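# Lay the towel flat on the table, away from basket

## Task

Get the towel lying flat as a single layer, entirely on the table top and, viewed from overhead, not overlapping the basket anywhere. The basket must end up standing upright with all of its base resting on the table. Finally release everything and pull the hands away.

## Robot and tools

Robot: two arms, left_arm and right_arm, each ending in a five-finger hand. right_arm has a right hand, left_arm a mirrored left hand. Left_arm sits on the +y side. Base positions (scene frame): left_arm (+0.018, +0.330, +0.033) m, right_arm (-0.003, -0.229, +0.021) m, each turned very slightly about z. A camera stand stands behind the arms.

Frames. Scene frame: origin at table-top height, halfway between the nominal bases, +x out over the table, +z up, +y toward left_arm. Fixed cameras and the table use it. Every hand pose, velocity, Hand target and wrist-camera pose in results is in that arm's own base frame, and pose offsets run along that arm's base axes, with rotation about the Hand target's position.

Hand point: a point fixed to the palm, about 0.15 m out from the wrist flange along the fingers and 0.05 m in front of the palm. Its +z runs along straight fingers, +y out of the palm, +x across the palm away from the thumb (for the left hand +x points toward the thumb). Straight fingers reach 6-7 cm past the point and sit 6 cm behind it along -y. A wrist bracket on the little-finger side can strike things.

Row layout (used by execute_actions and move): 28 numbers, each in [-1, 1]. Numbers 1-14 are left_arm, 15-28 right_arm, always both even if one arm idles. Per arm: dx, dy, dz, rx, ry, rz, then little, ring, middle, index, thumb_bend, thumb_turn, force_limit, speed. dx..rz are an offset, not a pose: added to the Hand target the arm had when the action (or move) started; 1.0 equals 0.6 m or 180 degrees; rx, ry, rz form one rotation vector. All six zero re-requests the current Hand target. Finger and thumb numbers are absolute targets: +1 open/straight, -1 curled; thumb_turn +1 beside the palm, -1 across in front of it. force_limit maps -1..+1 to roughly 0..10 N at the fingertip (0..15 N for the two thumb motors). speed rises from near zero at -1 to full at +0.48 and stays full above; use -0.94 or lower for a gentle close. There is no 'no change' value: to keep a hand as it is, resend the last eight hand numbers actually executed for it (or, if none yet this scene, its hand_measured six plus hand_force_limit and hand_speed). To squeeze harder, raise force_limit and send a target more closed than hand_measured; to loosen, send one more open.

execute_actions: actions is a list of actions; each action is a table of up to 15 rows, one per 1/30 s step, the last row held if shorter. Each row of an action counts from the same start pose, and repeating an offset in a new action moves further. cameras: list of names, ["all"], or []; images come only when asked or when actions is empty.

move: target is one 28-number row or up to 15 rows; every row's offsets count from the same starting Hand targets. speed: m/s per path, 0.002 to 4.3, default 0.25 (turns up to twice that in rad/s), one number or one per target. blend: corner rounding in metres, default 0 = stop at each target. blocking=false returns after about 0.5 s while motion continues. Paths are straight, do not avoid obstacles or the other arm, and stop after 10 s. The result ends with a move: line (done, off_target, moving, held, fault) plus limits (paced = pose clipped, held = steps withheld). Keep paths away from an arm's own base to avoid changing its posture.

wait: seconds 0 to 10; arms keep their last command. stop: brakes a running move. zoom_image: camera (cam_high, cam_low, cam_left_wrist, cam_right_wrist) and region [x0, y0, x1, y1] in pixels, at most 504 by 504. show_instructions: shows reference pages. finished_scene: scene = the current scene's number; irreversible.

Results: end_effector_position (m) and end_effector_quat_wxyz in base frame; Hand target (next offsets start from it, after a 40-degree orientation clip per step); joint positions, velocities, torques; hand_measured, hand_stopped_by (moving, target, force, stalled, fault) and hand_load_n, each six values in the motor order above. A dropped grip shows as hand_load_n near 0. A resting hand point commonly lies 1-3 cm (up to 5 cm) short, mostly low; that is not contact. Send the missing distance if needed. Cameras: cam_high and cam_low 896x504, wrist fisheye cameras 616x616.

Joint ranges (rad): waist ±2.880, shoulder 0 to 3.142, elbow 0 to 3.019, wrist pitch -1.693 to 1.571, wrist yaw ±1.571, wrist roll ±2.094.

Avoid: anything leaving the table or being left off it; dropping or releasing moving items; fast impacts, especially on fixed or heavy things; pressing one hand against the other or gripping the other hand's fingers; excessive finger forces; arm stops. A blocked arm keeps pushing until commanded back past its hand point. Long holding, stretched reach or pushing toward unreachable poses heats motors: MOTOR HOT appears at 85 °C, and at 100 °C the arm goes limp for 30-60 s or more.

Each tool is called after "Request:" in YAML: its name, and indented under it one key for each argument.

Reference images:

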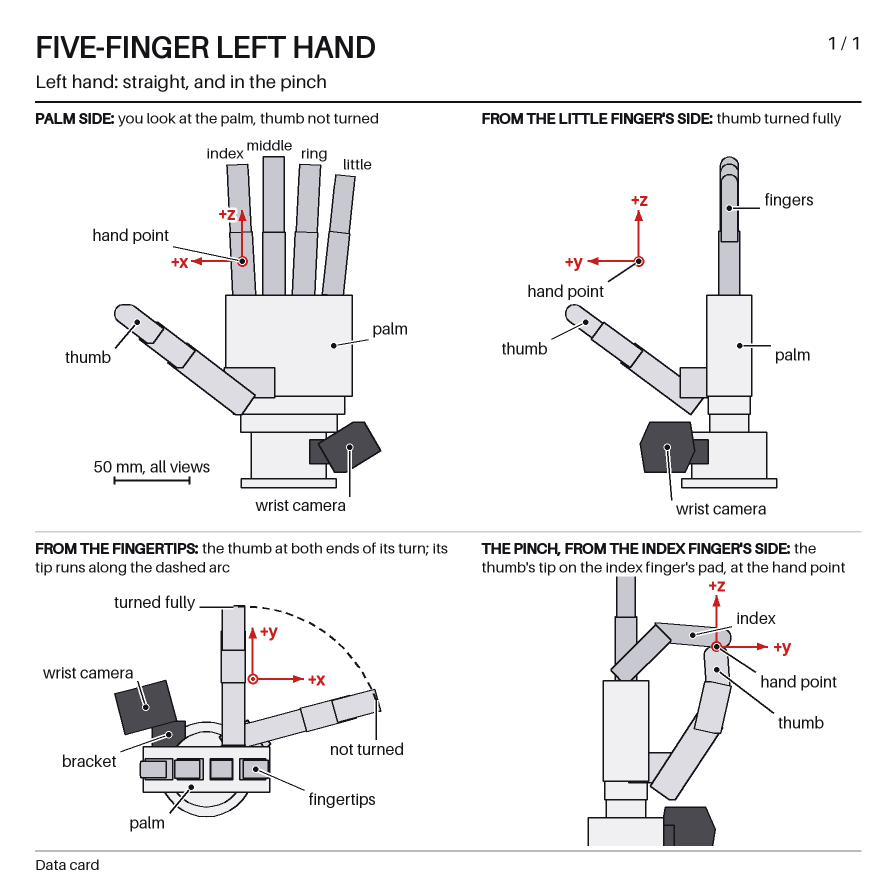

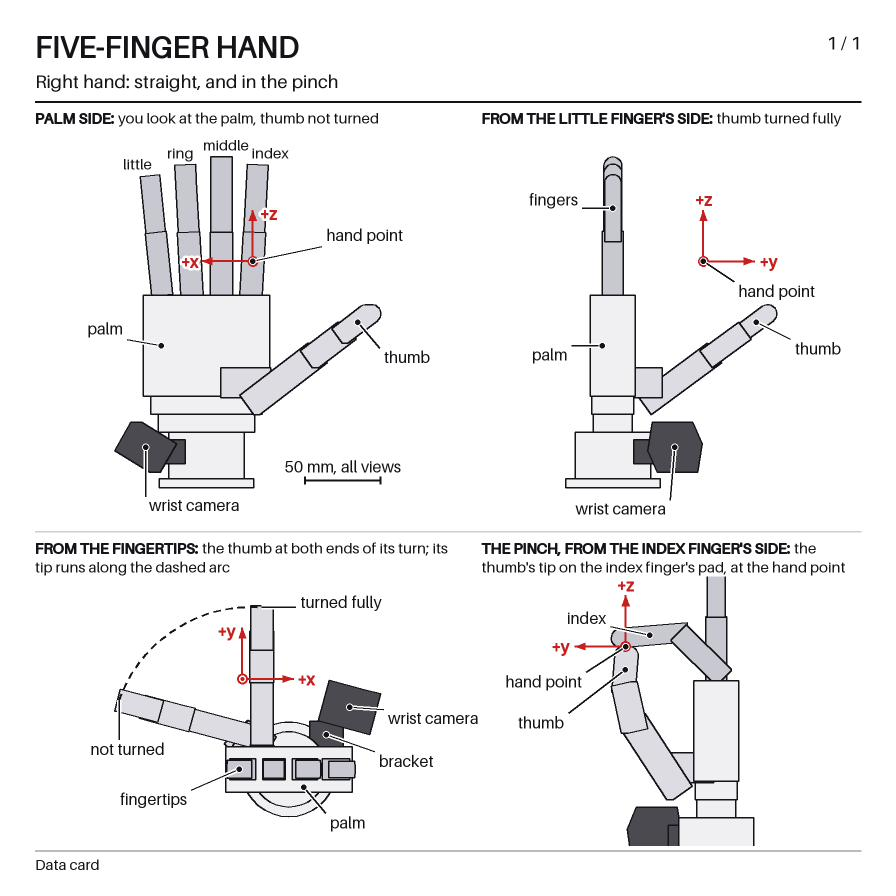

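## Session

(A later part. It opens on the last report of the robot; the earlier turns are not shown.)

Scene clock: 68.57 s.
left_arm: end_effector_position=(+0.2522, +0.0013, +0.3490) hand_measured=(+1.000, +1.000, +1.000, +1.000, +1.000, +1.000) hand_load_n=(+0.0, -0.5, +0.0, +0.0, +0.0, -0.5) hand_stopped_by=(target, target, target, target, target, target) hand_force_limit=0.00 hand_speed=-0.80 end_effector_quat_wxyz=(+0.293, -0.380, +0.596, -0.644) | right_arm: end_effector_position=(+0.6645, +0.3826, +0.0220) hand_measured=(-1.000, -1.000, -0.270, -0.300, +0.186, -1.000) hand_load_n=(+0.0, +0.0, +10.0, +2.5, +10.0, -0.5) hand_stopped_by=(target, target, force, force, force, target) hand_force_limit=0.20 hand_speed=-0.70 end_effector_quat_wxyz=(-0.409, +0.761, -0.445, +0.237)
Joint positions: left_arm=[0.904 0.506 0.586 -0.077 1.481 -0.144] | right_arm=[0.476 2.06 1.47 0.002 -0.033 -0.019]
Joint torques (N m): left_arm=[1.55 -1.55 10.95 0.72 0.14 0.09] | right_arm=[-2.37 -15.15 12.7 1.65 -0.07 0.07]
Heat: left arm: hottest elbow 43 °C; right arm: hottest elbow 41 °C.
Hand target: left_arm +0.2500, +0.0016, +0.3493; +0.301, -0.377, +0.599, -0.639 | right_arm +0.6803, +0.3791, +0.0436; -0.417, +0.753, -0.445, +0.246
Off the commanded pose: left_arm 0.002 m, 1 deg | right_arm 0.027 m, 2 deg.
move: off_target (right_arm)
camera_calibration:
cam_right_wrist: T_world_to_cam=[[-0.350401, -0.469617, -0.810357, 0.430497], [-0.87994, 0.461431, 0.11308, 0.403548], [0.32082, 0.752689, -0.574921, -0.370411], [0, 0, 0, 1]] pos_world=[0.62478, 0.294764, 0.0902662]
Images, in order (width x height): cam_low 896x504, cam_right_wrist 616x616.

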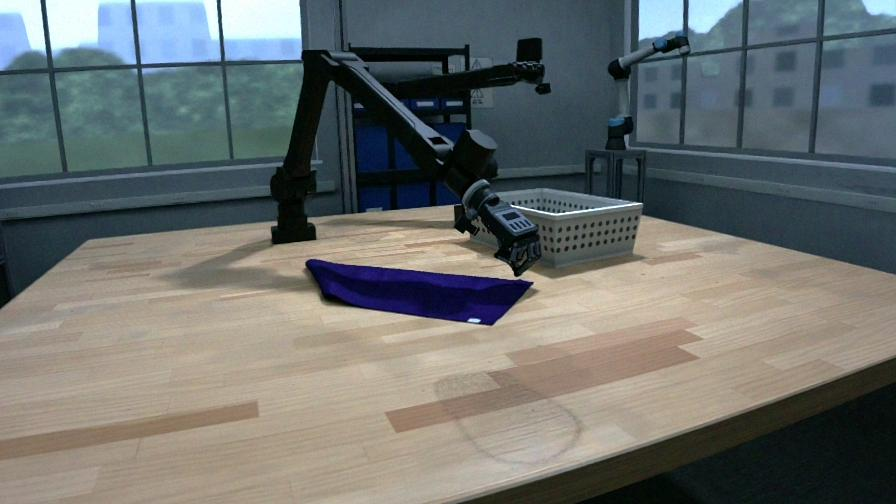

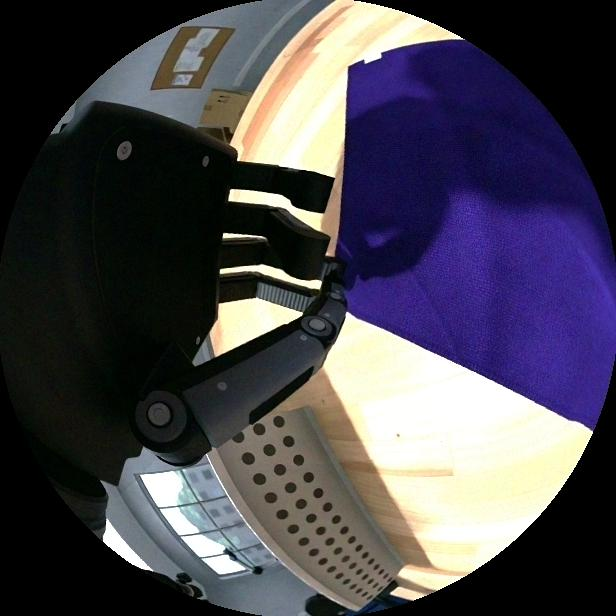

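Request:
move:
  target: [0,0,0,0,0,0,1,1,1,1,1,1,0,-0.8, 0.05,0.1,0.15,0,0,0,-1,-1,0,0,0.8,-1,0.2,-0.3]
  speed: 0.15
  cameras: ["cam_low","cam_right_wrist"]

Request:
zoom_image:
  camera: "cam_low"
  region: [470, 230, 570, 330]

Request:
zoom_image:
  camera: "cam_right_wrist"
  region: [280, 100, 540, 380]

Scene clock: 71.57 s.
left_arm: end_effector_position=(+0.2522, +0.0013, +0.3490) hand_measured=(+1.000, +1.000, +1.000, +1.000, +1.000, +1.000) hand_load_n=(+0.0, +0.0, +0.0, +0.0, +0.0, -0.5) hand_stopped_by=(target, target, target, target, target, target) hand_force_limit=0.00 hand_speed=-0.80 end_effector_quat_wxyz=(+0.293, -0.380, +0.596, -0.644) | right_arm: end_effector_position=(+0.7021, +0.4284, +0.1332) hand_measured=(-1.000, -1.000, +0.000, +0.000, +0.800, -1.000) hand_load_n=(+0.0, +0.0, +0.0, +0.0, +0.0, +0.0) hand_stopped_by=(target, target, target, target, target, target) hand_force_limit=0.20 hand_speed=-0.30 end_effector_quat_wxyz=(-0.415, +0.754, -0.444, +0.248)
Joint positions: left_arm=[0.904 0.506 0.586 -0.077 1.481 -0.144] | right_arm=[0.513 2.06 1.779 -0.281 0.01 0.001]
Joint torques (N m): left_arm=[1.44 -1.79 10.96 0.72 0.13 0.11] | right_arm=[-1.14 -13.57 15.09 1.37 0.27 0.15]
Heat: left arm: hottest elbow 44 °C; right arm: hottest elbow 42 °C.
Hand target: left_arm +0.2500, +0.0016, +0.3493; +0.301, -0.377, +0.599, -0.639 | right_arm +0.7102, +0.4392, +0.1336; -0.417, +0.753, -0.445, +0.246
Off the commanded pose: left_arm 0.002 m, 1 deg | right_arm 0.013 m, 0 deg.
move: off_target (right_arm)
camera_calibration:
cam_right_wrist: T_world_to_cam=[[-0.333554, -0.461549, -0.822018, 0.541576], [-0.878271, 0.469025, 0.0930307, 0.401212], [0.342609, 0.752986, -0.561811, -0.370226], [0, 0, 0, 1]] pos_world=[0.659861, 0.34056, 0.199864]
Images, in order (width x height): cam_low 896x504, cam_right_wrist 616x616.

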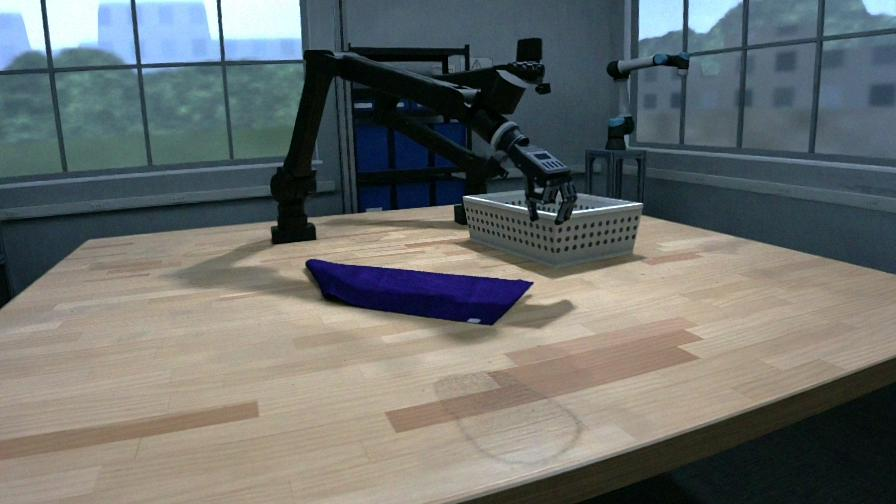

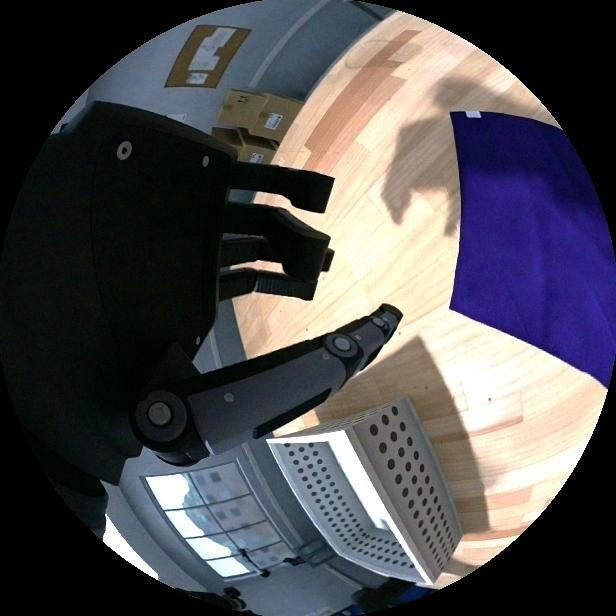

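Scaled by 5.040 from the camera's 896x504 image, which has a finer 1280x720 frame.

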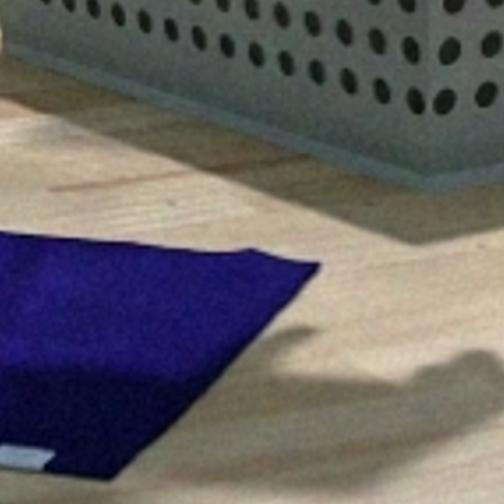

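Scaled by 1.800 from the camera's 616x616 image, which has a finer 880x880 frame.

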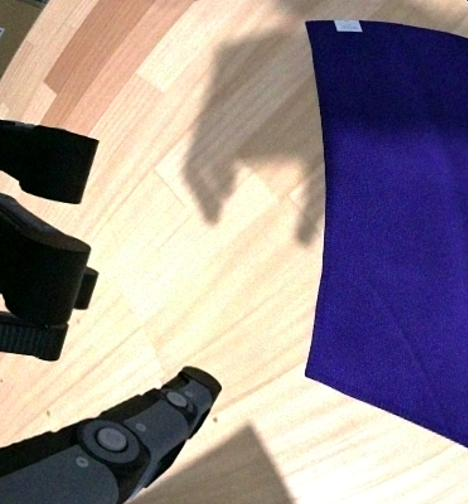

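Request:
move:
  target:
    - [0,0,0,0,0,0,1,1,1,1,1,1,0,-0.8, -0.12,-0.14,-0.13,-0.0108,0.0194,0,-1,-1,0.3,0.3,1,-1,0.2,-0.3]
    - [0,0,0,0,0,0,1,1,1,1,1,1,0,-0.8, -0.13,-0.15,-0.25,-0.0108,0.0194,0,-1,-1,0.3,0.3,1,-1,0.2,-0.3]
  speed: 0.12
  cameras: ["cam_low","cam_right_wrist"]

Request:
zoom_image:
  camera: "cam_low"
  region: [450, 210, 590, 330]

Request:
zoom_image:
  camera: "cam_right_wrist"
  region: [210, 200, 470, 430]

Scene clock: 78.13 s.
left_arm: end_effector_position=(+0.2522, +0.0013, +0.3490) hand_measured=(+1.000, +1.000, +1.000, +1.000, +1.000, +1.000) hand_load_n=(+0.0, +0.0, +0.0, +0.0, +0.0, +0.0) hand_stopped_by=(target, target, target, target, target, target) hand_force_limit=0.00 hand_speed=-0.80 end_effector_quat_wxyz=(+0.293, -0.380, +0.596, -0.644) | right_arm: end_effector_position=(+0.6296, +0.3585, +0.0106) hand_measured=(-1.000, -1.000, +0.300, +0.300, +1.000, -1.000) hand_load_n=(+0.0, +0.0, -0.5, +0.0, +0.0, +0.0) hand_stopped_by=(target, target, target, target, target, target) hand_force_limit=0.20 hand_speed=-0.30 end_effector_quat_wxyz=(-0.402, +0.763, -0.449, +0.234)
Joint positions: left_arm=[0.904 0.506 0.586 -0.077 1.481 -0.144] | right_arm=[0.467 1.991 1.324 0.063 -0.037 -0.021]
Joint torques (N m): left_arm=[1.73 -1.44 10.97 0.69 0.12 0.11] | right_arm=[-2.32 -10.93 9.07 2.77 -0.09 -0.01]
Heat: left arm: hottest elbow 44 °C; right arm: hottest elbow 42 °C.
Hand target: left_arm +0.2500, +0.0016, +0.3493; +0.301, -0.377, +0.599, -0.639 | right_arm +0.6323, +0.3491, -0.0163; -0.391, +0.767, -0.453, +0.231
Off the commanded pose: left_arm 0.002 m, 1 deg | right_arm 0.029 m, 2 deg.
move: off_target (right_arm)
camera_calibration:
cam_right_wrist: T_world_to_cam=[[-0.364262, -0.474137, -0.801566, 0.407974], [-0.876487, 0.46545, 0.12299, 0.381484], [0.314775, 0.747363, -0.585121, -0.34186], [0, 0, 0, 1]] pos_world=[0.590584, 0.271367, 0.0800702]
Images, in order (width x height): cam_low 896x504, cam_right_wrist 616x616.

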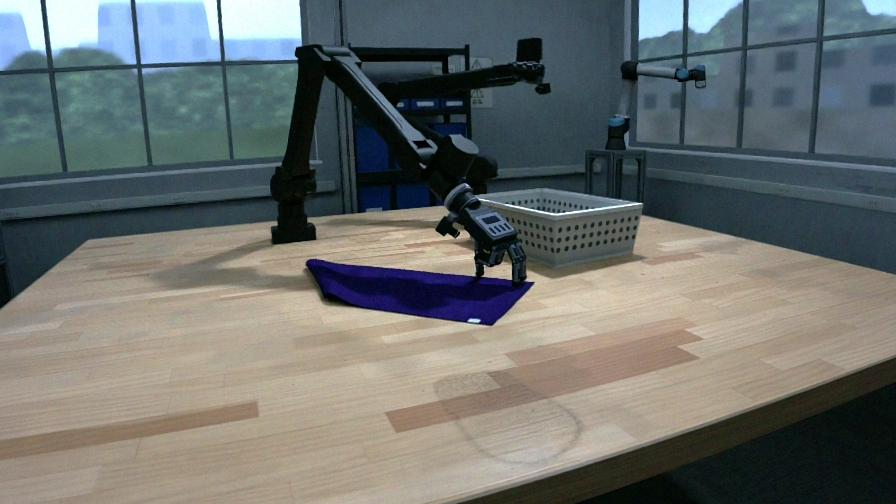

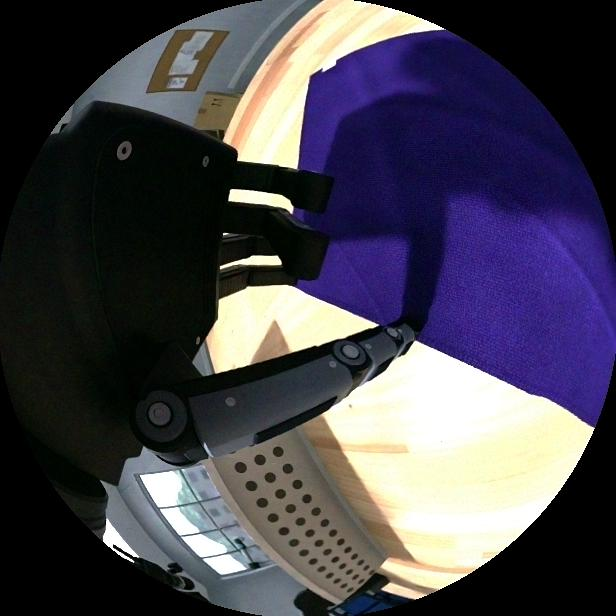

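Scaled by 3.600 from the camera's 896x504 image, which has a finer 1280x720 frame.

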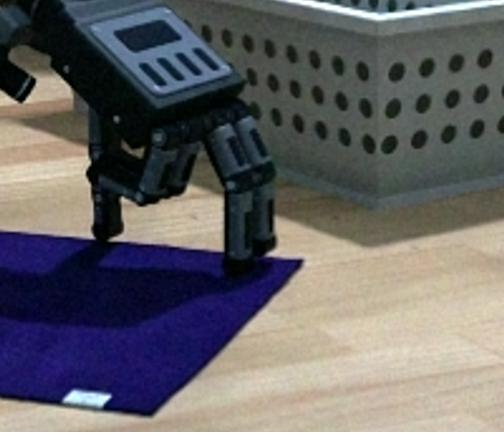

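Scaled by 1.938 from the camera's 616x616 image, which has a finer 880x880 frame.

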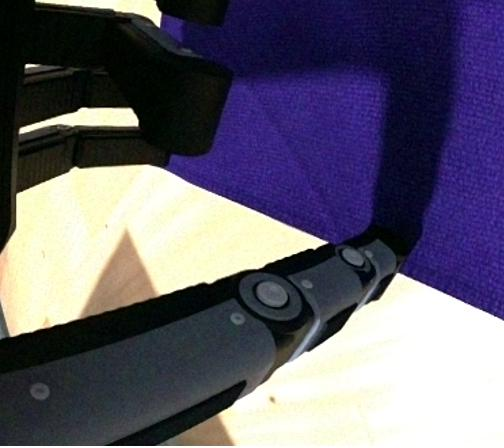

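Request:
move:
  target:
    - [0,0,0,0,0,0,1,1,1,1,1,1,0,-0.8, 0,-0.015,0.06,0.0081,-0.0146,0,-1,-1,0.3,0.3,1,-1,0.2,-0.3]
    - [0,0,0,0,0,0,1,1,1,1,1,1,0,-0.8, 0,-0.025,-0.065,0.0081,-0.0146,0,-1,-1,0.3,0.3,1,-1,0.2,-0.3]
  speed: 0.1
  cameras: ["cam_low","cam_right_wrist"]

Request:
zoom_image:
  camera: "cam_low"
  region: [450, 210, 590, 330]

Request:
zoom_image:
  camera: "cam_right_wrist"
  region: [210, 200, 470, 430]

Scene clock: 80.87 s.
left_arm: end_effector_position=(+0.2522, +0.0013, +0.3490) hand_measured=(+1.000, +1.000, +1.000, +1.000, +1.000, +1.000) hand_load_n=(+0.0, +0.0, +0.0, +0.0, +0.0, +0.0) hand_stopped_by=(target, target, target, target, target, target) hand_force_limit=0.00 hand_speed=-0.80 end_effector_quat_wxyz=(+0.293, -0.380, +0.596, -0.644) | right_arm: end_effector_position=(+0.6414, +0.3525, +0.0120) hand_measured=(-1.000, -1.000, +0.300, +0.300, +1.000, -1.000) hand_load_n=(+0.0, +0.5, +0.0, +0.0, +0.5, +0.0) hand_stopped_by=(target, target, target, target, target, target) hand_force_limit=0.20 hand_speed=-0.30 end_effector_quat_wxyz=(-0.448, +0.738, -0.432, +0.259)
Joint positions: left_arm=[0.904 0.506 0.586 -0.077 1.481 -0.144] | right_arm=[0.447 1.999 1.261 0.255 -0.062 -0.028]
Joint torques (N m): left_arm=[1.67 -1.73 10.91 0.68 0.13 0.1] | right_arm=[-3.25 -8 6.91 2.28 0.04 -0.01]
Heat: left arm: hottest elbow 44 °C; right arm: hottest elbow 42 °C.
Hand target: left_arm +0.2500, +0.0016, +0.3493; +0.301, -0.377, +0.599, -0.639 | right_arm +0.6323, +0.3342, -0.0552; -0.411, +0.757, -0.447, +0.242
Off the commanded pose: left_arm 0.002 m, 1 deg | right_arm 0.070 m, 5 deg.
move: off_target (right_arm)
camera_calibration:
cam_right_wrist: T_world_to_cam=[[-0.27481, -0.425522, -0.862213, 0.336696], [-0.887873, 0.456454, 0.0577184, 0.40574], [0.369, 0.781397, -0.503247, -0.387986], [0, 0, 0, 1]] pos_world=[0.59594, 0.26124, 0.071632]
Images, in order (width x height): cam_low 896x504, cam_right_wrist 616x616.

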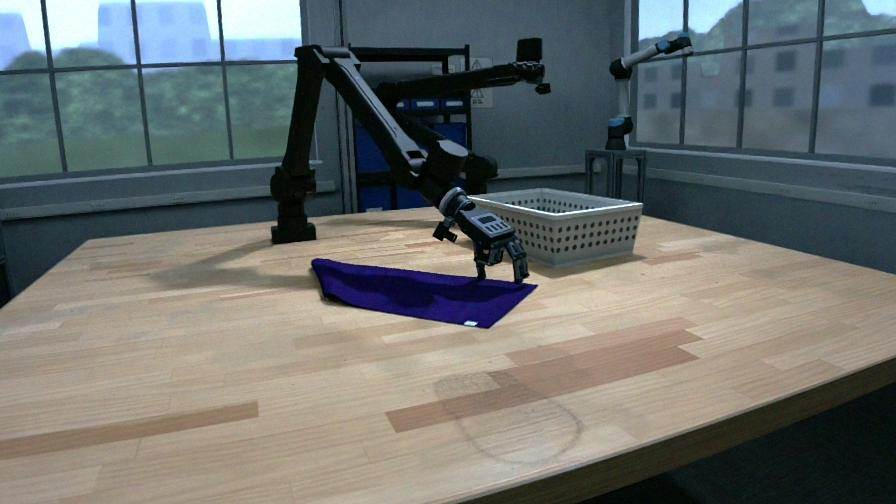

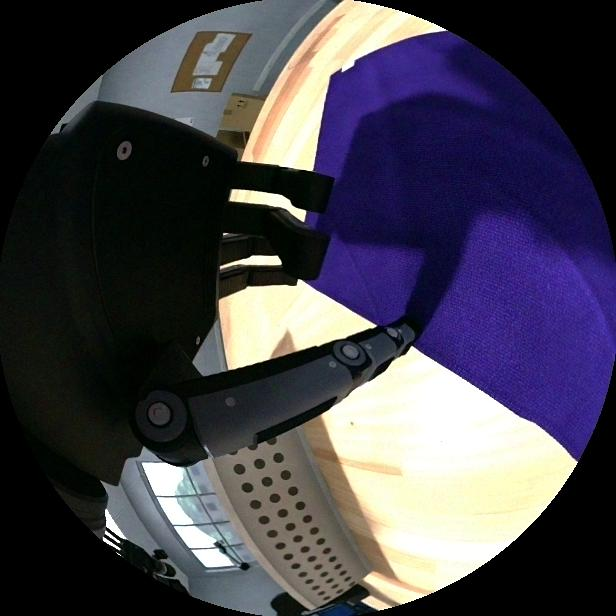

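Scaled by 3.600 from the camera's 896x504 image, which has a finer 1280x720 frame.

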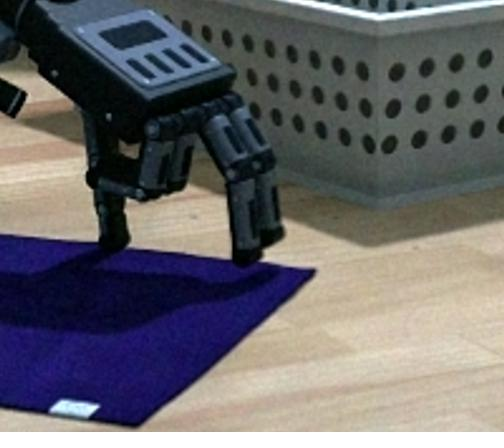

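Scaled by 1.938 from the camera's 616x616 image, which has a finer 880x880 frame.

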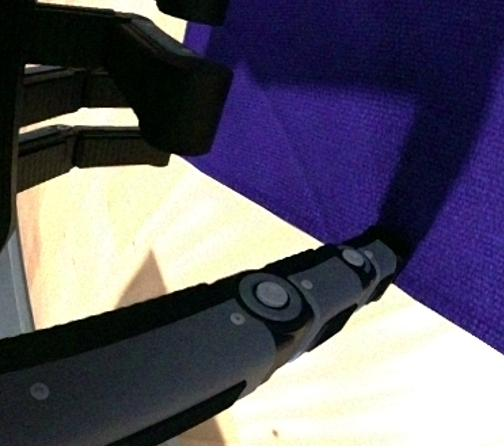

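Request:
move:
  target: [0,0,0,0,0,0,1,1,1,1,1,1,0,-0.8, 0,0,-0.06,-0.008,0.0146,0,-1,-1,-0.7,-0.7,0.0,-1,0.2,-0.83]
  speed: 0.02
  cameras: ["cam_low","cam_right_wrist"]

Request:
zoom_image:
  camera: "cam_low"
  region: [450, 210, 590, 330]

Request:
zoom_image:
  camera: "cam_right_wrist"
  region: [210, 200, 470, 430]

Scene clock: 84.60 s.
left_arm: end_effector_position=(+0.2522, +0.0013, +0.3490) hand_measured=(+1.000, +1.000, +1.000, +1.000, +1.000, +1.000) hand_load_n=(+0.0, +0.0, +0.0, +0.0, +0.0, +0.0) hand_stopped_by=(target, target, target, target, target, target) hand_force_limit=0.00 hand_speed=-0.80 end_effector_quat_wxyz=(+0.293, -0.380, +0.596, -0.644) | right_arm: end_effector_position=(+0.6423, +0.3515, +0.0003) hand_measured=(-1.000, -1.000, -0.672, -0.700, +0.464, -1.000) hand_load_n=(+0.0, +0.0, +8.0, +0.0, +8.5, +0.5) hand_stopped_by=(target, target, force, target, force, target) hand_force_limit=0.20 hand_speed=-0.83 end_effector_quat_wxyz=(-0.444, +0.740, -0.434, +0.257)
Joint positions: left_arm=[0.904 0.506 0.586 -0.077 1.481 -0.144] | right_arm=[0.445 2.02 1.265 0.262 -0.063 -0.028]
Joint torques (N m): left_arm=[1.44 -1.44 10.97 0.72 0.11 0.09] | right_arm=[-2.08 -5.83 8.09 1.44 0.13 -0.05]
Heat: left arm: hottest elbow 44 °C; right arm: hottest elbow 42 °C.
Hand target: left_arm +0.2500, +0.0016, +0.3493; +0.301, -0.377, +0.599, -0.639 | right_arm +0.6322, +0.3341, -0.0913; -0.391, +0.767, -0.453, +0.231
Off the commanded pose: left_arm 0.002 m, 1 deg | right_arm 0.094 m, 8 deg.
move: off_target (right_arm)
camera_calibration:
cam_right_wrist: T_world_to_cam=[[-0.283217, -0.428678, -0.857918, 0.332943], [-0.886602, 0.458115, 0.0637784, 0.406285], [0.365685, 0.778695, -0.509813, -0.390322], [0, 0, 0, 1]] pos_world=[0.597243, 0.260542, 0.0607348]
Images, in order (width x height): cam_low 896x504, cam_right_wrist 616x616.

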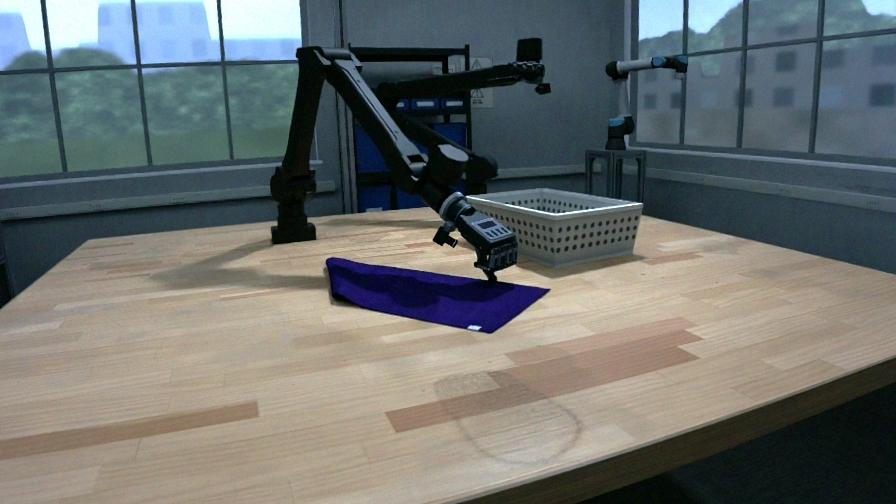

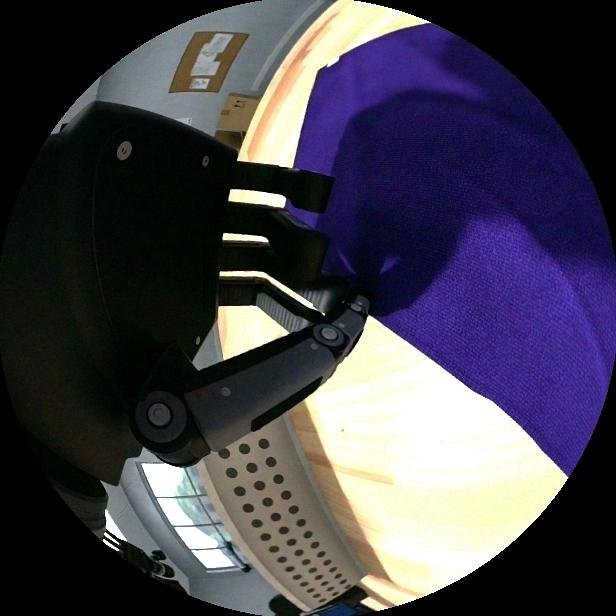

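Scaled by 3.600 from the camera's 896x504 image, which has a finer 1280x720 frame.

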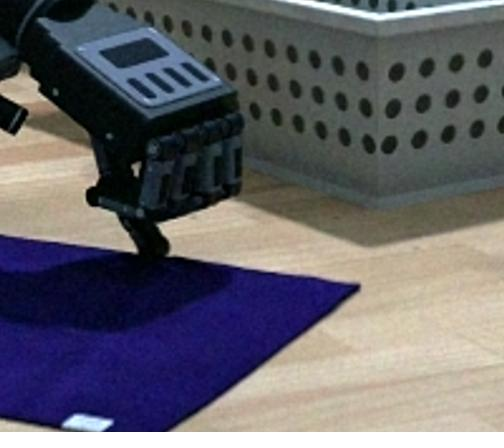

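Scaled by 1.938 from the camera's 616x616 image, which has a finer 880x880 frame.

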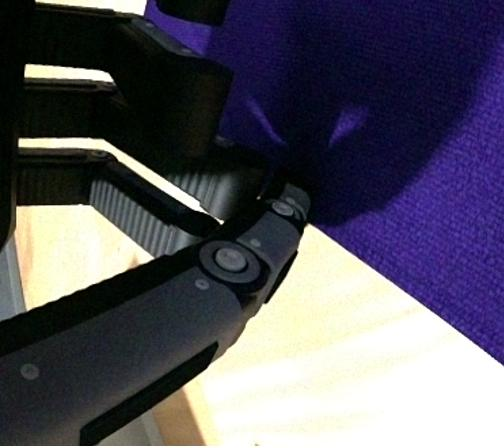

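Request:
move:
  target:
    - [0,0,0,0,0,0,1,1,1,1,1,1,0,-0.8, 0,0,0.25,0,0,0,-1,-1,0.2,0.2,0.9,-1,0.2,-0.3]
    - [0,0,0,0,0,0,1,1,1,1,1,1,0,-0.8, -0.1,-0.5,0.45,0,0,-0.1,1,1,1,1,1,-1,0.2,-0.3]
  speed: 0.2
  blend: 0.03
  cameras: ["cam_high","cam_right_wrist"]

Request:
zoom_image:
  camera: "cam_high"
  region: [310, 220, 560, 420]

Scene clock: 95.97 s.
left_arm: end_effector_position=(+0.2522, +0.0013, +0.3490) hand_measured=(+1.000, +1.000, +1.000, +1.000, +1.000, +1.000) hand_load_n=(+0.0, +0.0, +0.0, +0.0, +0.0, -0.5) hand_stopped_by=(target, target, target, target, target, target) hand_force_limit=0.00 hand_speed=-0.80 end_effector_quat_wxyz=(+0.293, -0.380, +0.596, -0.644) | right_arm: end_effector_position=(+0.5759, +0.0369, +0.1770) hand_measured=(+1.000, +1.000, +1.000, +1.000, +1.000, -1.000) hand_load_n=(+0.0, -0.5, +0.0, +0.0, +0.0, +0.0) hand_stopped_by=(target, target, target, target, target, target) hand_force_limit=0.20 hand_speed=-0.30 end_effector_quat_wxyz=(-0.353, +0.685, -0.567, +0.290)
Joint positions: left_arm=[0.904 0.506 0.586 -0.077 1.481 -0.144] | right_arm=[-0.035 1.449 1.097 -0.282 -0.183 -0.131]
Joint torques (N m): left_arm=[1.44 -1.67 10.97 0.64 0.11 0.1] | right_arm=[-1.9 -9.17 10.71 1.39 -0.18 0.09]
Heat: left arm: hottest elbow 44 °C; right arm: hottest elbow 42 °C.
Hand target: left_arm +0.2500, +0.0016, +0.3493; +0.301, -0.377, +0.599, -0.639 | right_arm +0.5722, +0.0342, +0.1786; -0.350, +0.687, -0.568, +0.289
Off the commanded pose: left_arm 0.002 m, 1 deg | right_arm 0.005 m, 0 deg.
move: done
camera_calibration:
cam_right_wrist: T_world_to_cam=[[-0.509437, -0.339152, -0.790854, 0.446075], [-0.682426, 0.71908, 0.13122, 0.341045], [0.524184, 0.606547, -0.597772, -0.100292], [0, 0, 0, 1]] pos_world=[0.512557, -0.0331196, 0.248077]
Images, in order (width x height): cam_high 896x504, cam_right_wrist 616x616.

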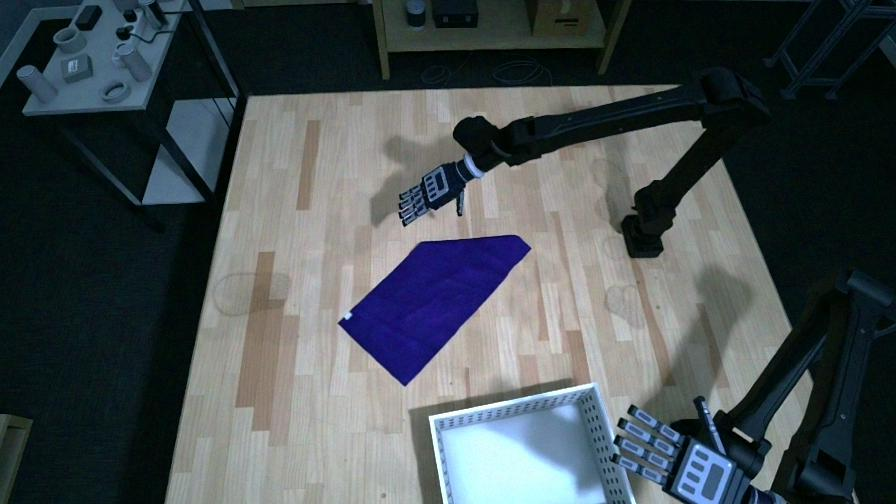

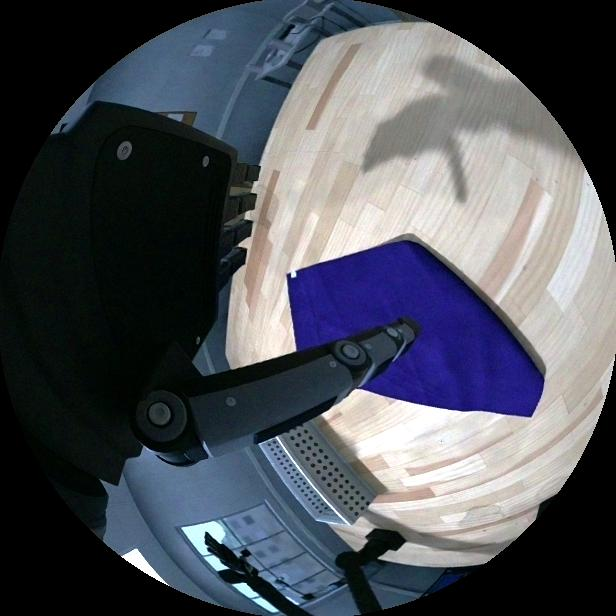

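Scaled by 2.016 from the camera's 896x504 image, which has a finer 1280x720 frame.

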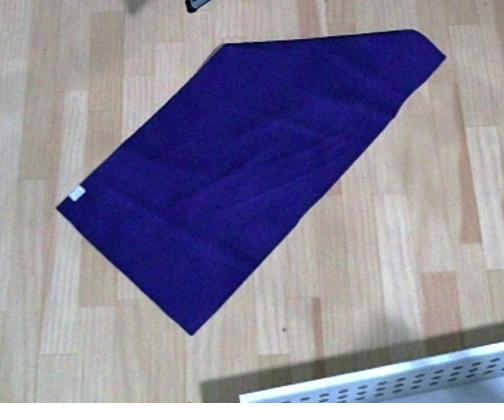

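Request:
move:
  target: [0.617,-0.3,-0.333,0.1425,0.1364,-0.0409,-1,-1,0.3,0.3,1,-1,0.2,-0.3, 0,0,0,0,0,0,1,1,1,1,1,-1,0.2,-0.3]
  speed: 0.25
  cameras: ["all"]

Scene clock: 100.87 s.
left_arm: end_effector_position=(+0.6055, -0.1730, +0.1433) hand_measured=(-1.000, -1.000, +0.300, +0.300, +1.000, -1.000) hand_load_n=(+0.5, +0.0, +0.0, +0.0, +0.0, +0.0) hand_stopped_by=(target, target, target, target, target, target) hand_force_limit=0.20 hand_speed=-0.30 end_effector_quat_wxyz=(+0.195, -0.399, +0.794, -0.414) | right_arm: end_effector_position=(+0.5759, +0.0369, +0.1770) hand_measured=(+1.000, +1.000, +1.000, +1.000, +1.000, -1.000) hand_load_n=(+0.0, +0.0, +0.0, +0.0, +0.0, +0.0) hand_stopped_by=(target, target, target, target, target, target) hand_force_limit=0.20 hand_speed=-0.30 end_effector_quat_wxyz=(-0.353, +0.685, -0.567, +0.290)
Joint positions: left_arm=[-0.133 1.663 1.261 -0.289 0.425 0.303] | right_arm=[-0.035 1.449 1.097 -0.282 -0.183 -0.131]
Joint torques (N m): left_arm=[0.32 -16.91 14.93 1.06 0.08 0.14] | right_arm=[-1.9 -9.47 10.69 1.4 -0.2 0]
Heat: left arm: hottest elbow 45 °C; right arm: hottest elbow 43 °C.
Hand target: left_arm +0.6202, -0.1782, +0.1495; +0.203, -0.389, +0.797, -0.415 | right_arm +0.5722, +0.0342, +0.1786; -0.350, +0.687, -0.568, +0.289
Off the commanded pose: left_arm 0.017 m, 2 deg | right_arm 0.005 m, 0 deg.
move: off_target (left_arm)
camera_calibration:
cam_left_wrist: T_world_to_cam=[[0.256906, -0.543931, 0.798835, -0.362183], [-0.954229, -0.27373, 0.120497, 0.510517], [0.153124, -0.793228, -0.589358, -0.0306472], [0, 0, 0, 1]] pos_world=[0.584889, -0.0815688, 0.209747]
cam_right_wrist: T_world_to_cam=[[-0.509437, -0.339152, -0.790854, 0.446075], [-0.682426, 0.71908, 0.13122, 0.341045], [0.524184, 0.606547, -0.597772, -0.100292], [0, 0, 0, 1]] pos_world=[0.512557, -0.0331196, 0.248077]

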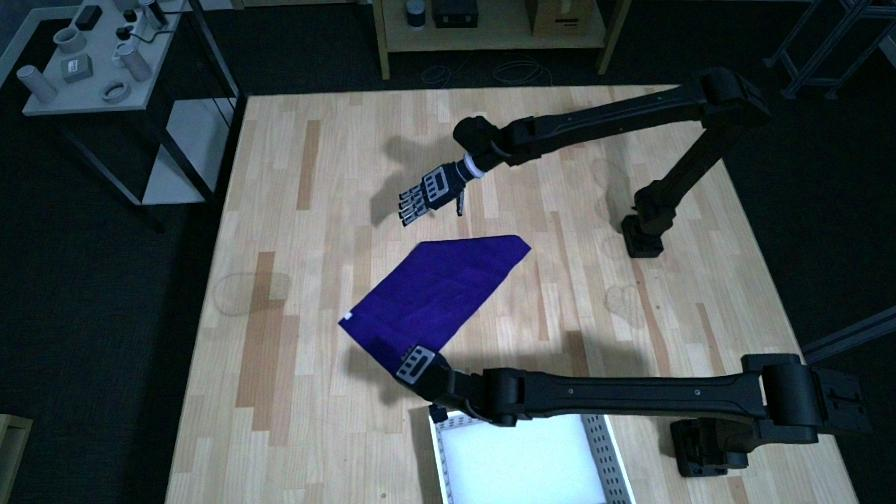

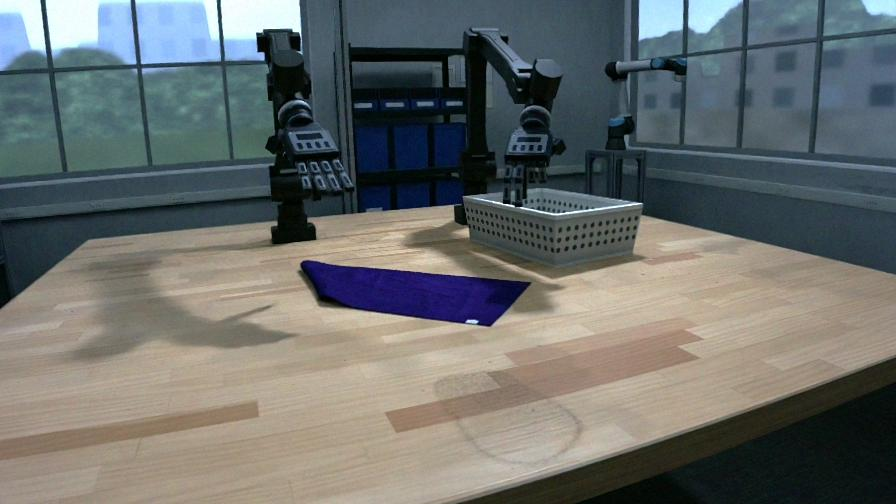

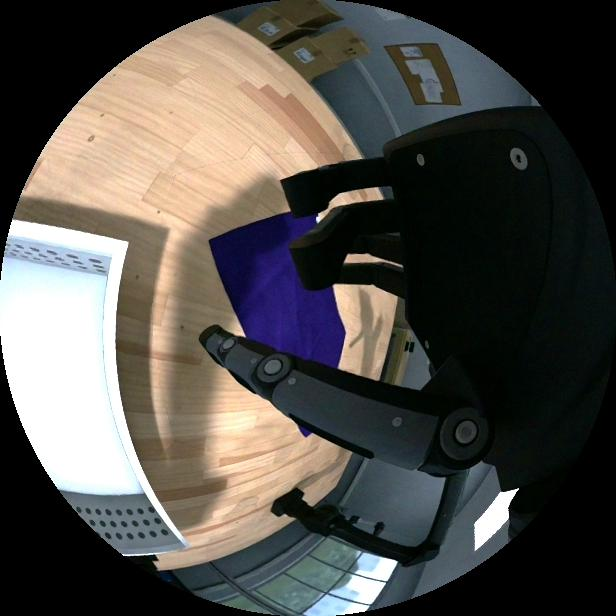

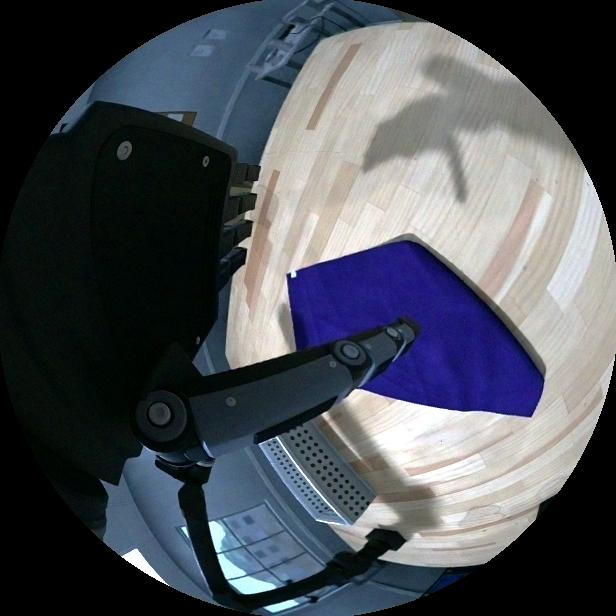

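Request:
move:
  target:
    - [0,0,0,0,0,0,-1,-1,0.3,0.3,1,-1,0.2,-0.3, 0.015,0.18,-0.13,-0.0253,0.1309,0,1,1,1,1,1,-1,0.2,-0.3]
    - [0,0,0,0,0,0,-1,-1,0.3,0.3,1,-1,0.2,-0.3, 0.015,0.18,-0.23,-0.0253,0.1309,0,1,1,1,1,1,-1,0.2,-0.3]
  speed: 0.15
  cameras: ["all"]

Scene clock: 105.83 s.
left_arm: end_effector_position=(+0.6055, -0.1729, +0.1433) hand_measured=(-1.000, -1.000, +0.300, +0.300, +1.000, -1.000) hand_load_n=(+0.0, +0.0, +0.0, +0.0, +0.0, +0.0) hand_stopped_by=(target, target, target, target, target, target) hand_force_limit=0.20 hand_speed=-0.30 end_effector_quat_wxyz=(+0.195, -0.399, +0.794, -0.414) | right_arm: end_effector_position=(+0.5768, +0.1371, +0.0497) hand_measured=(+1.000, +1.000, +1.000, +1.000, +1.000, -1.000) hand_load_n=(+0.0, +0.0, +0.0, +0.0, +0.0, +0.0) hand_stopped_by=(target, target, target, target, target, target) hand_force_limit=0.20 hand_speed=-0.30 end_effector_quat_wxyz=(-0.198, +0.745, -0.615, +0.164)
Joint positions: left_arm=[-0.133 1.663 1.261 -0.289 0.425 0.304] | right_arm=[0.182 1.79 1.32 -0.579 -0.004 -0.009]
Joint torques (N m): left_arm=[0.15 -16.91 14.97 1.01 0.07 0.11] | right_arm=[-1.2 -9.93 9.96 2.14 0.19 0.19]
Heat: left arm: hottest elbow 47 °C; right arm: hottest elbow 43 °C.
Hand target: left_arm +0.6203, -0.1782, +0.1496; +0.203, -0.389, +0.797, -0.415 | right_arm +0.5813, +0.1421, +0.0407; -0.199, +0.745, -0.615, +0.165
Off the commanded pose: left_arm 0.017 m, 2 deg | right_arm 0.011 m, 0 deg.
move: off_target (left_arm, right_arm)
camera_calibration:
cam_left_wrist: T_world_to_cam=[[0.256644, -0.544117, 0.798793, -0.362035], [-0.954299, -0.273599, 0.120238, 0.510623], [0.153125, -0.793146, -0.589468, -0.0306182], [0, 0, 0, 1]] pos_world=[0.584889, -0.0815687, 0.209747]
cam_right_wrist: T_world_to_cam=[[-0.780289, -0.394752, -0.485098, 0.528392], [-0.583989, 0.737486, 0.339222, 0.216714], [0.223844, 0.547983, -0.805983, -0.0461026], [0, 0, 0, 1]] pos_world=[0.549177, 0.0740238, 0.14565]

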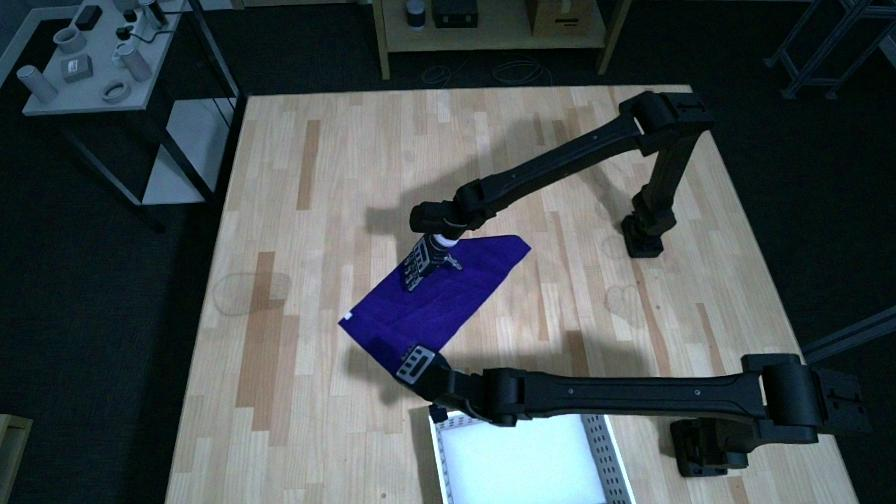

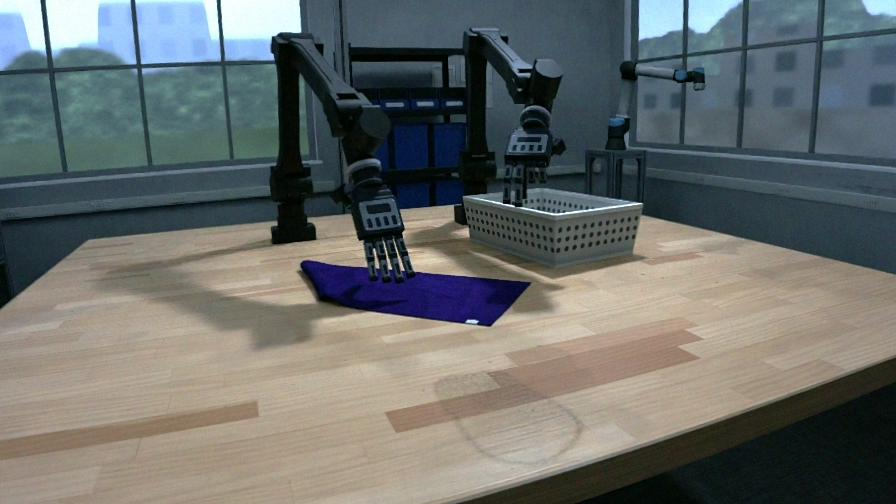

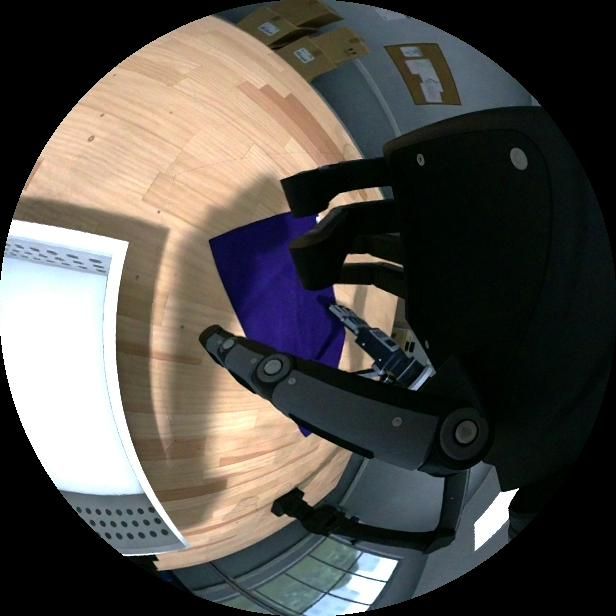

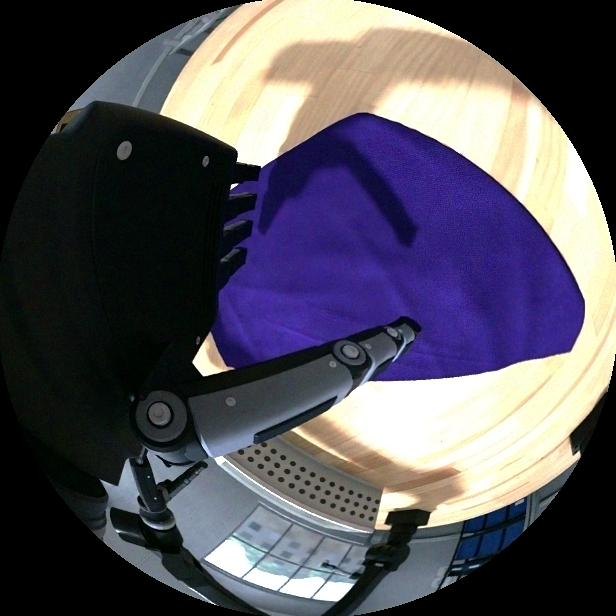

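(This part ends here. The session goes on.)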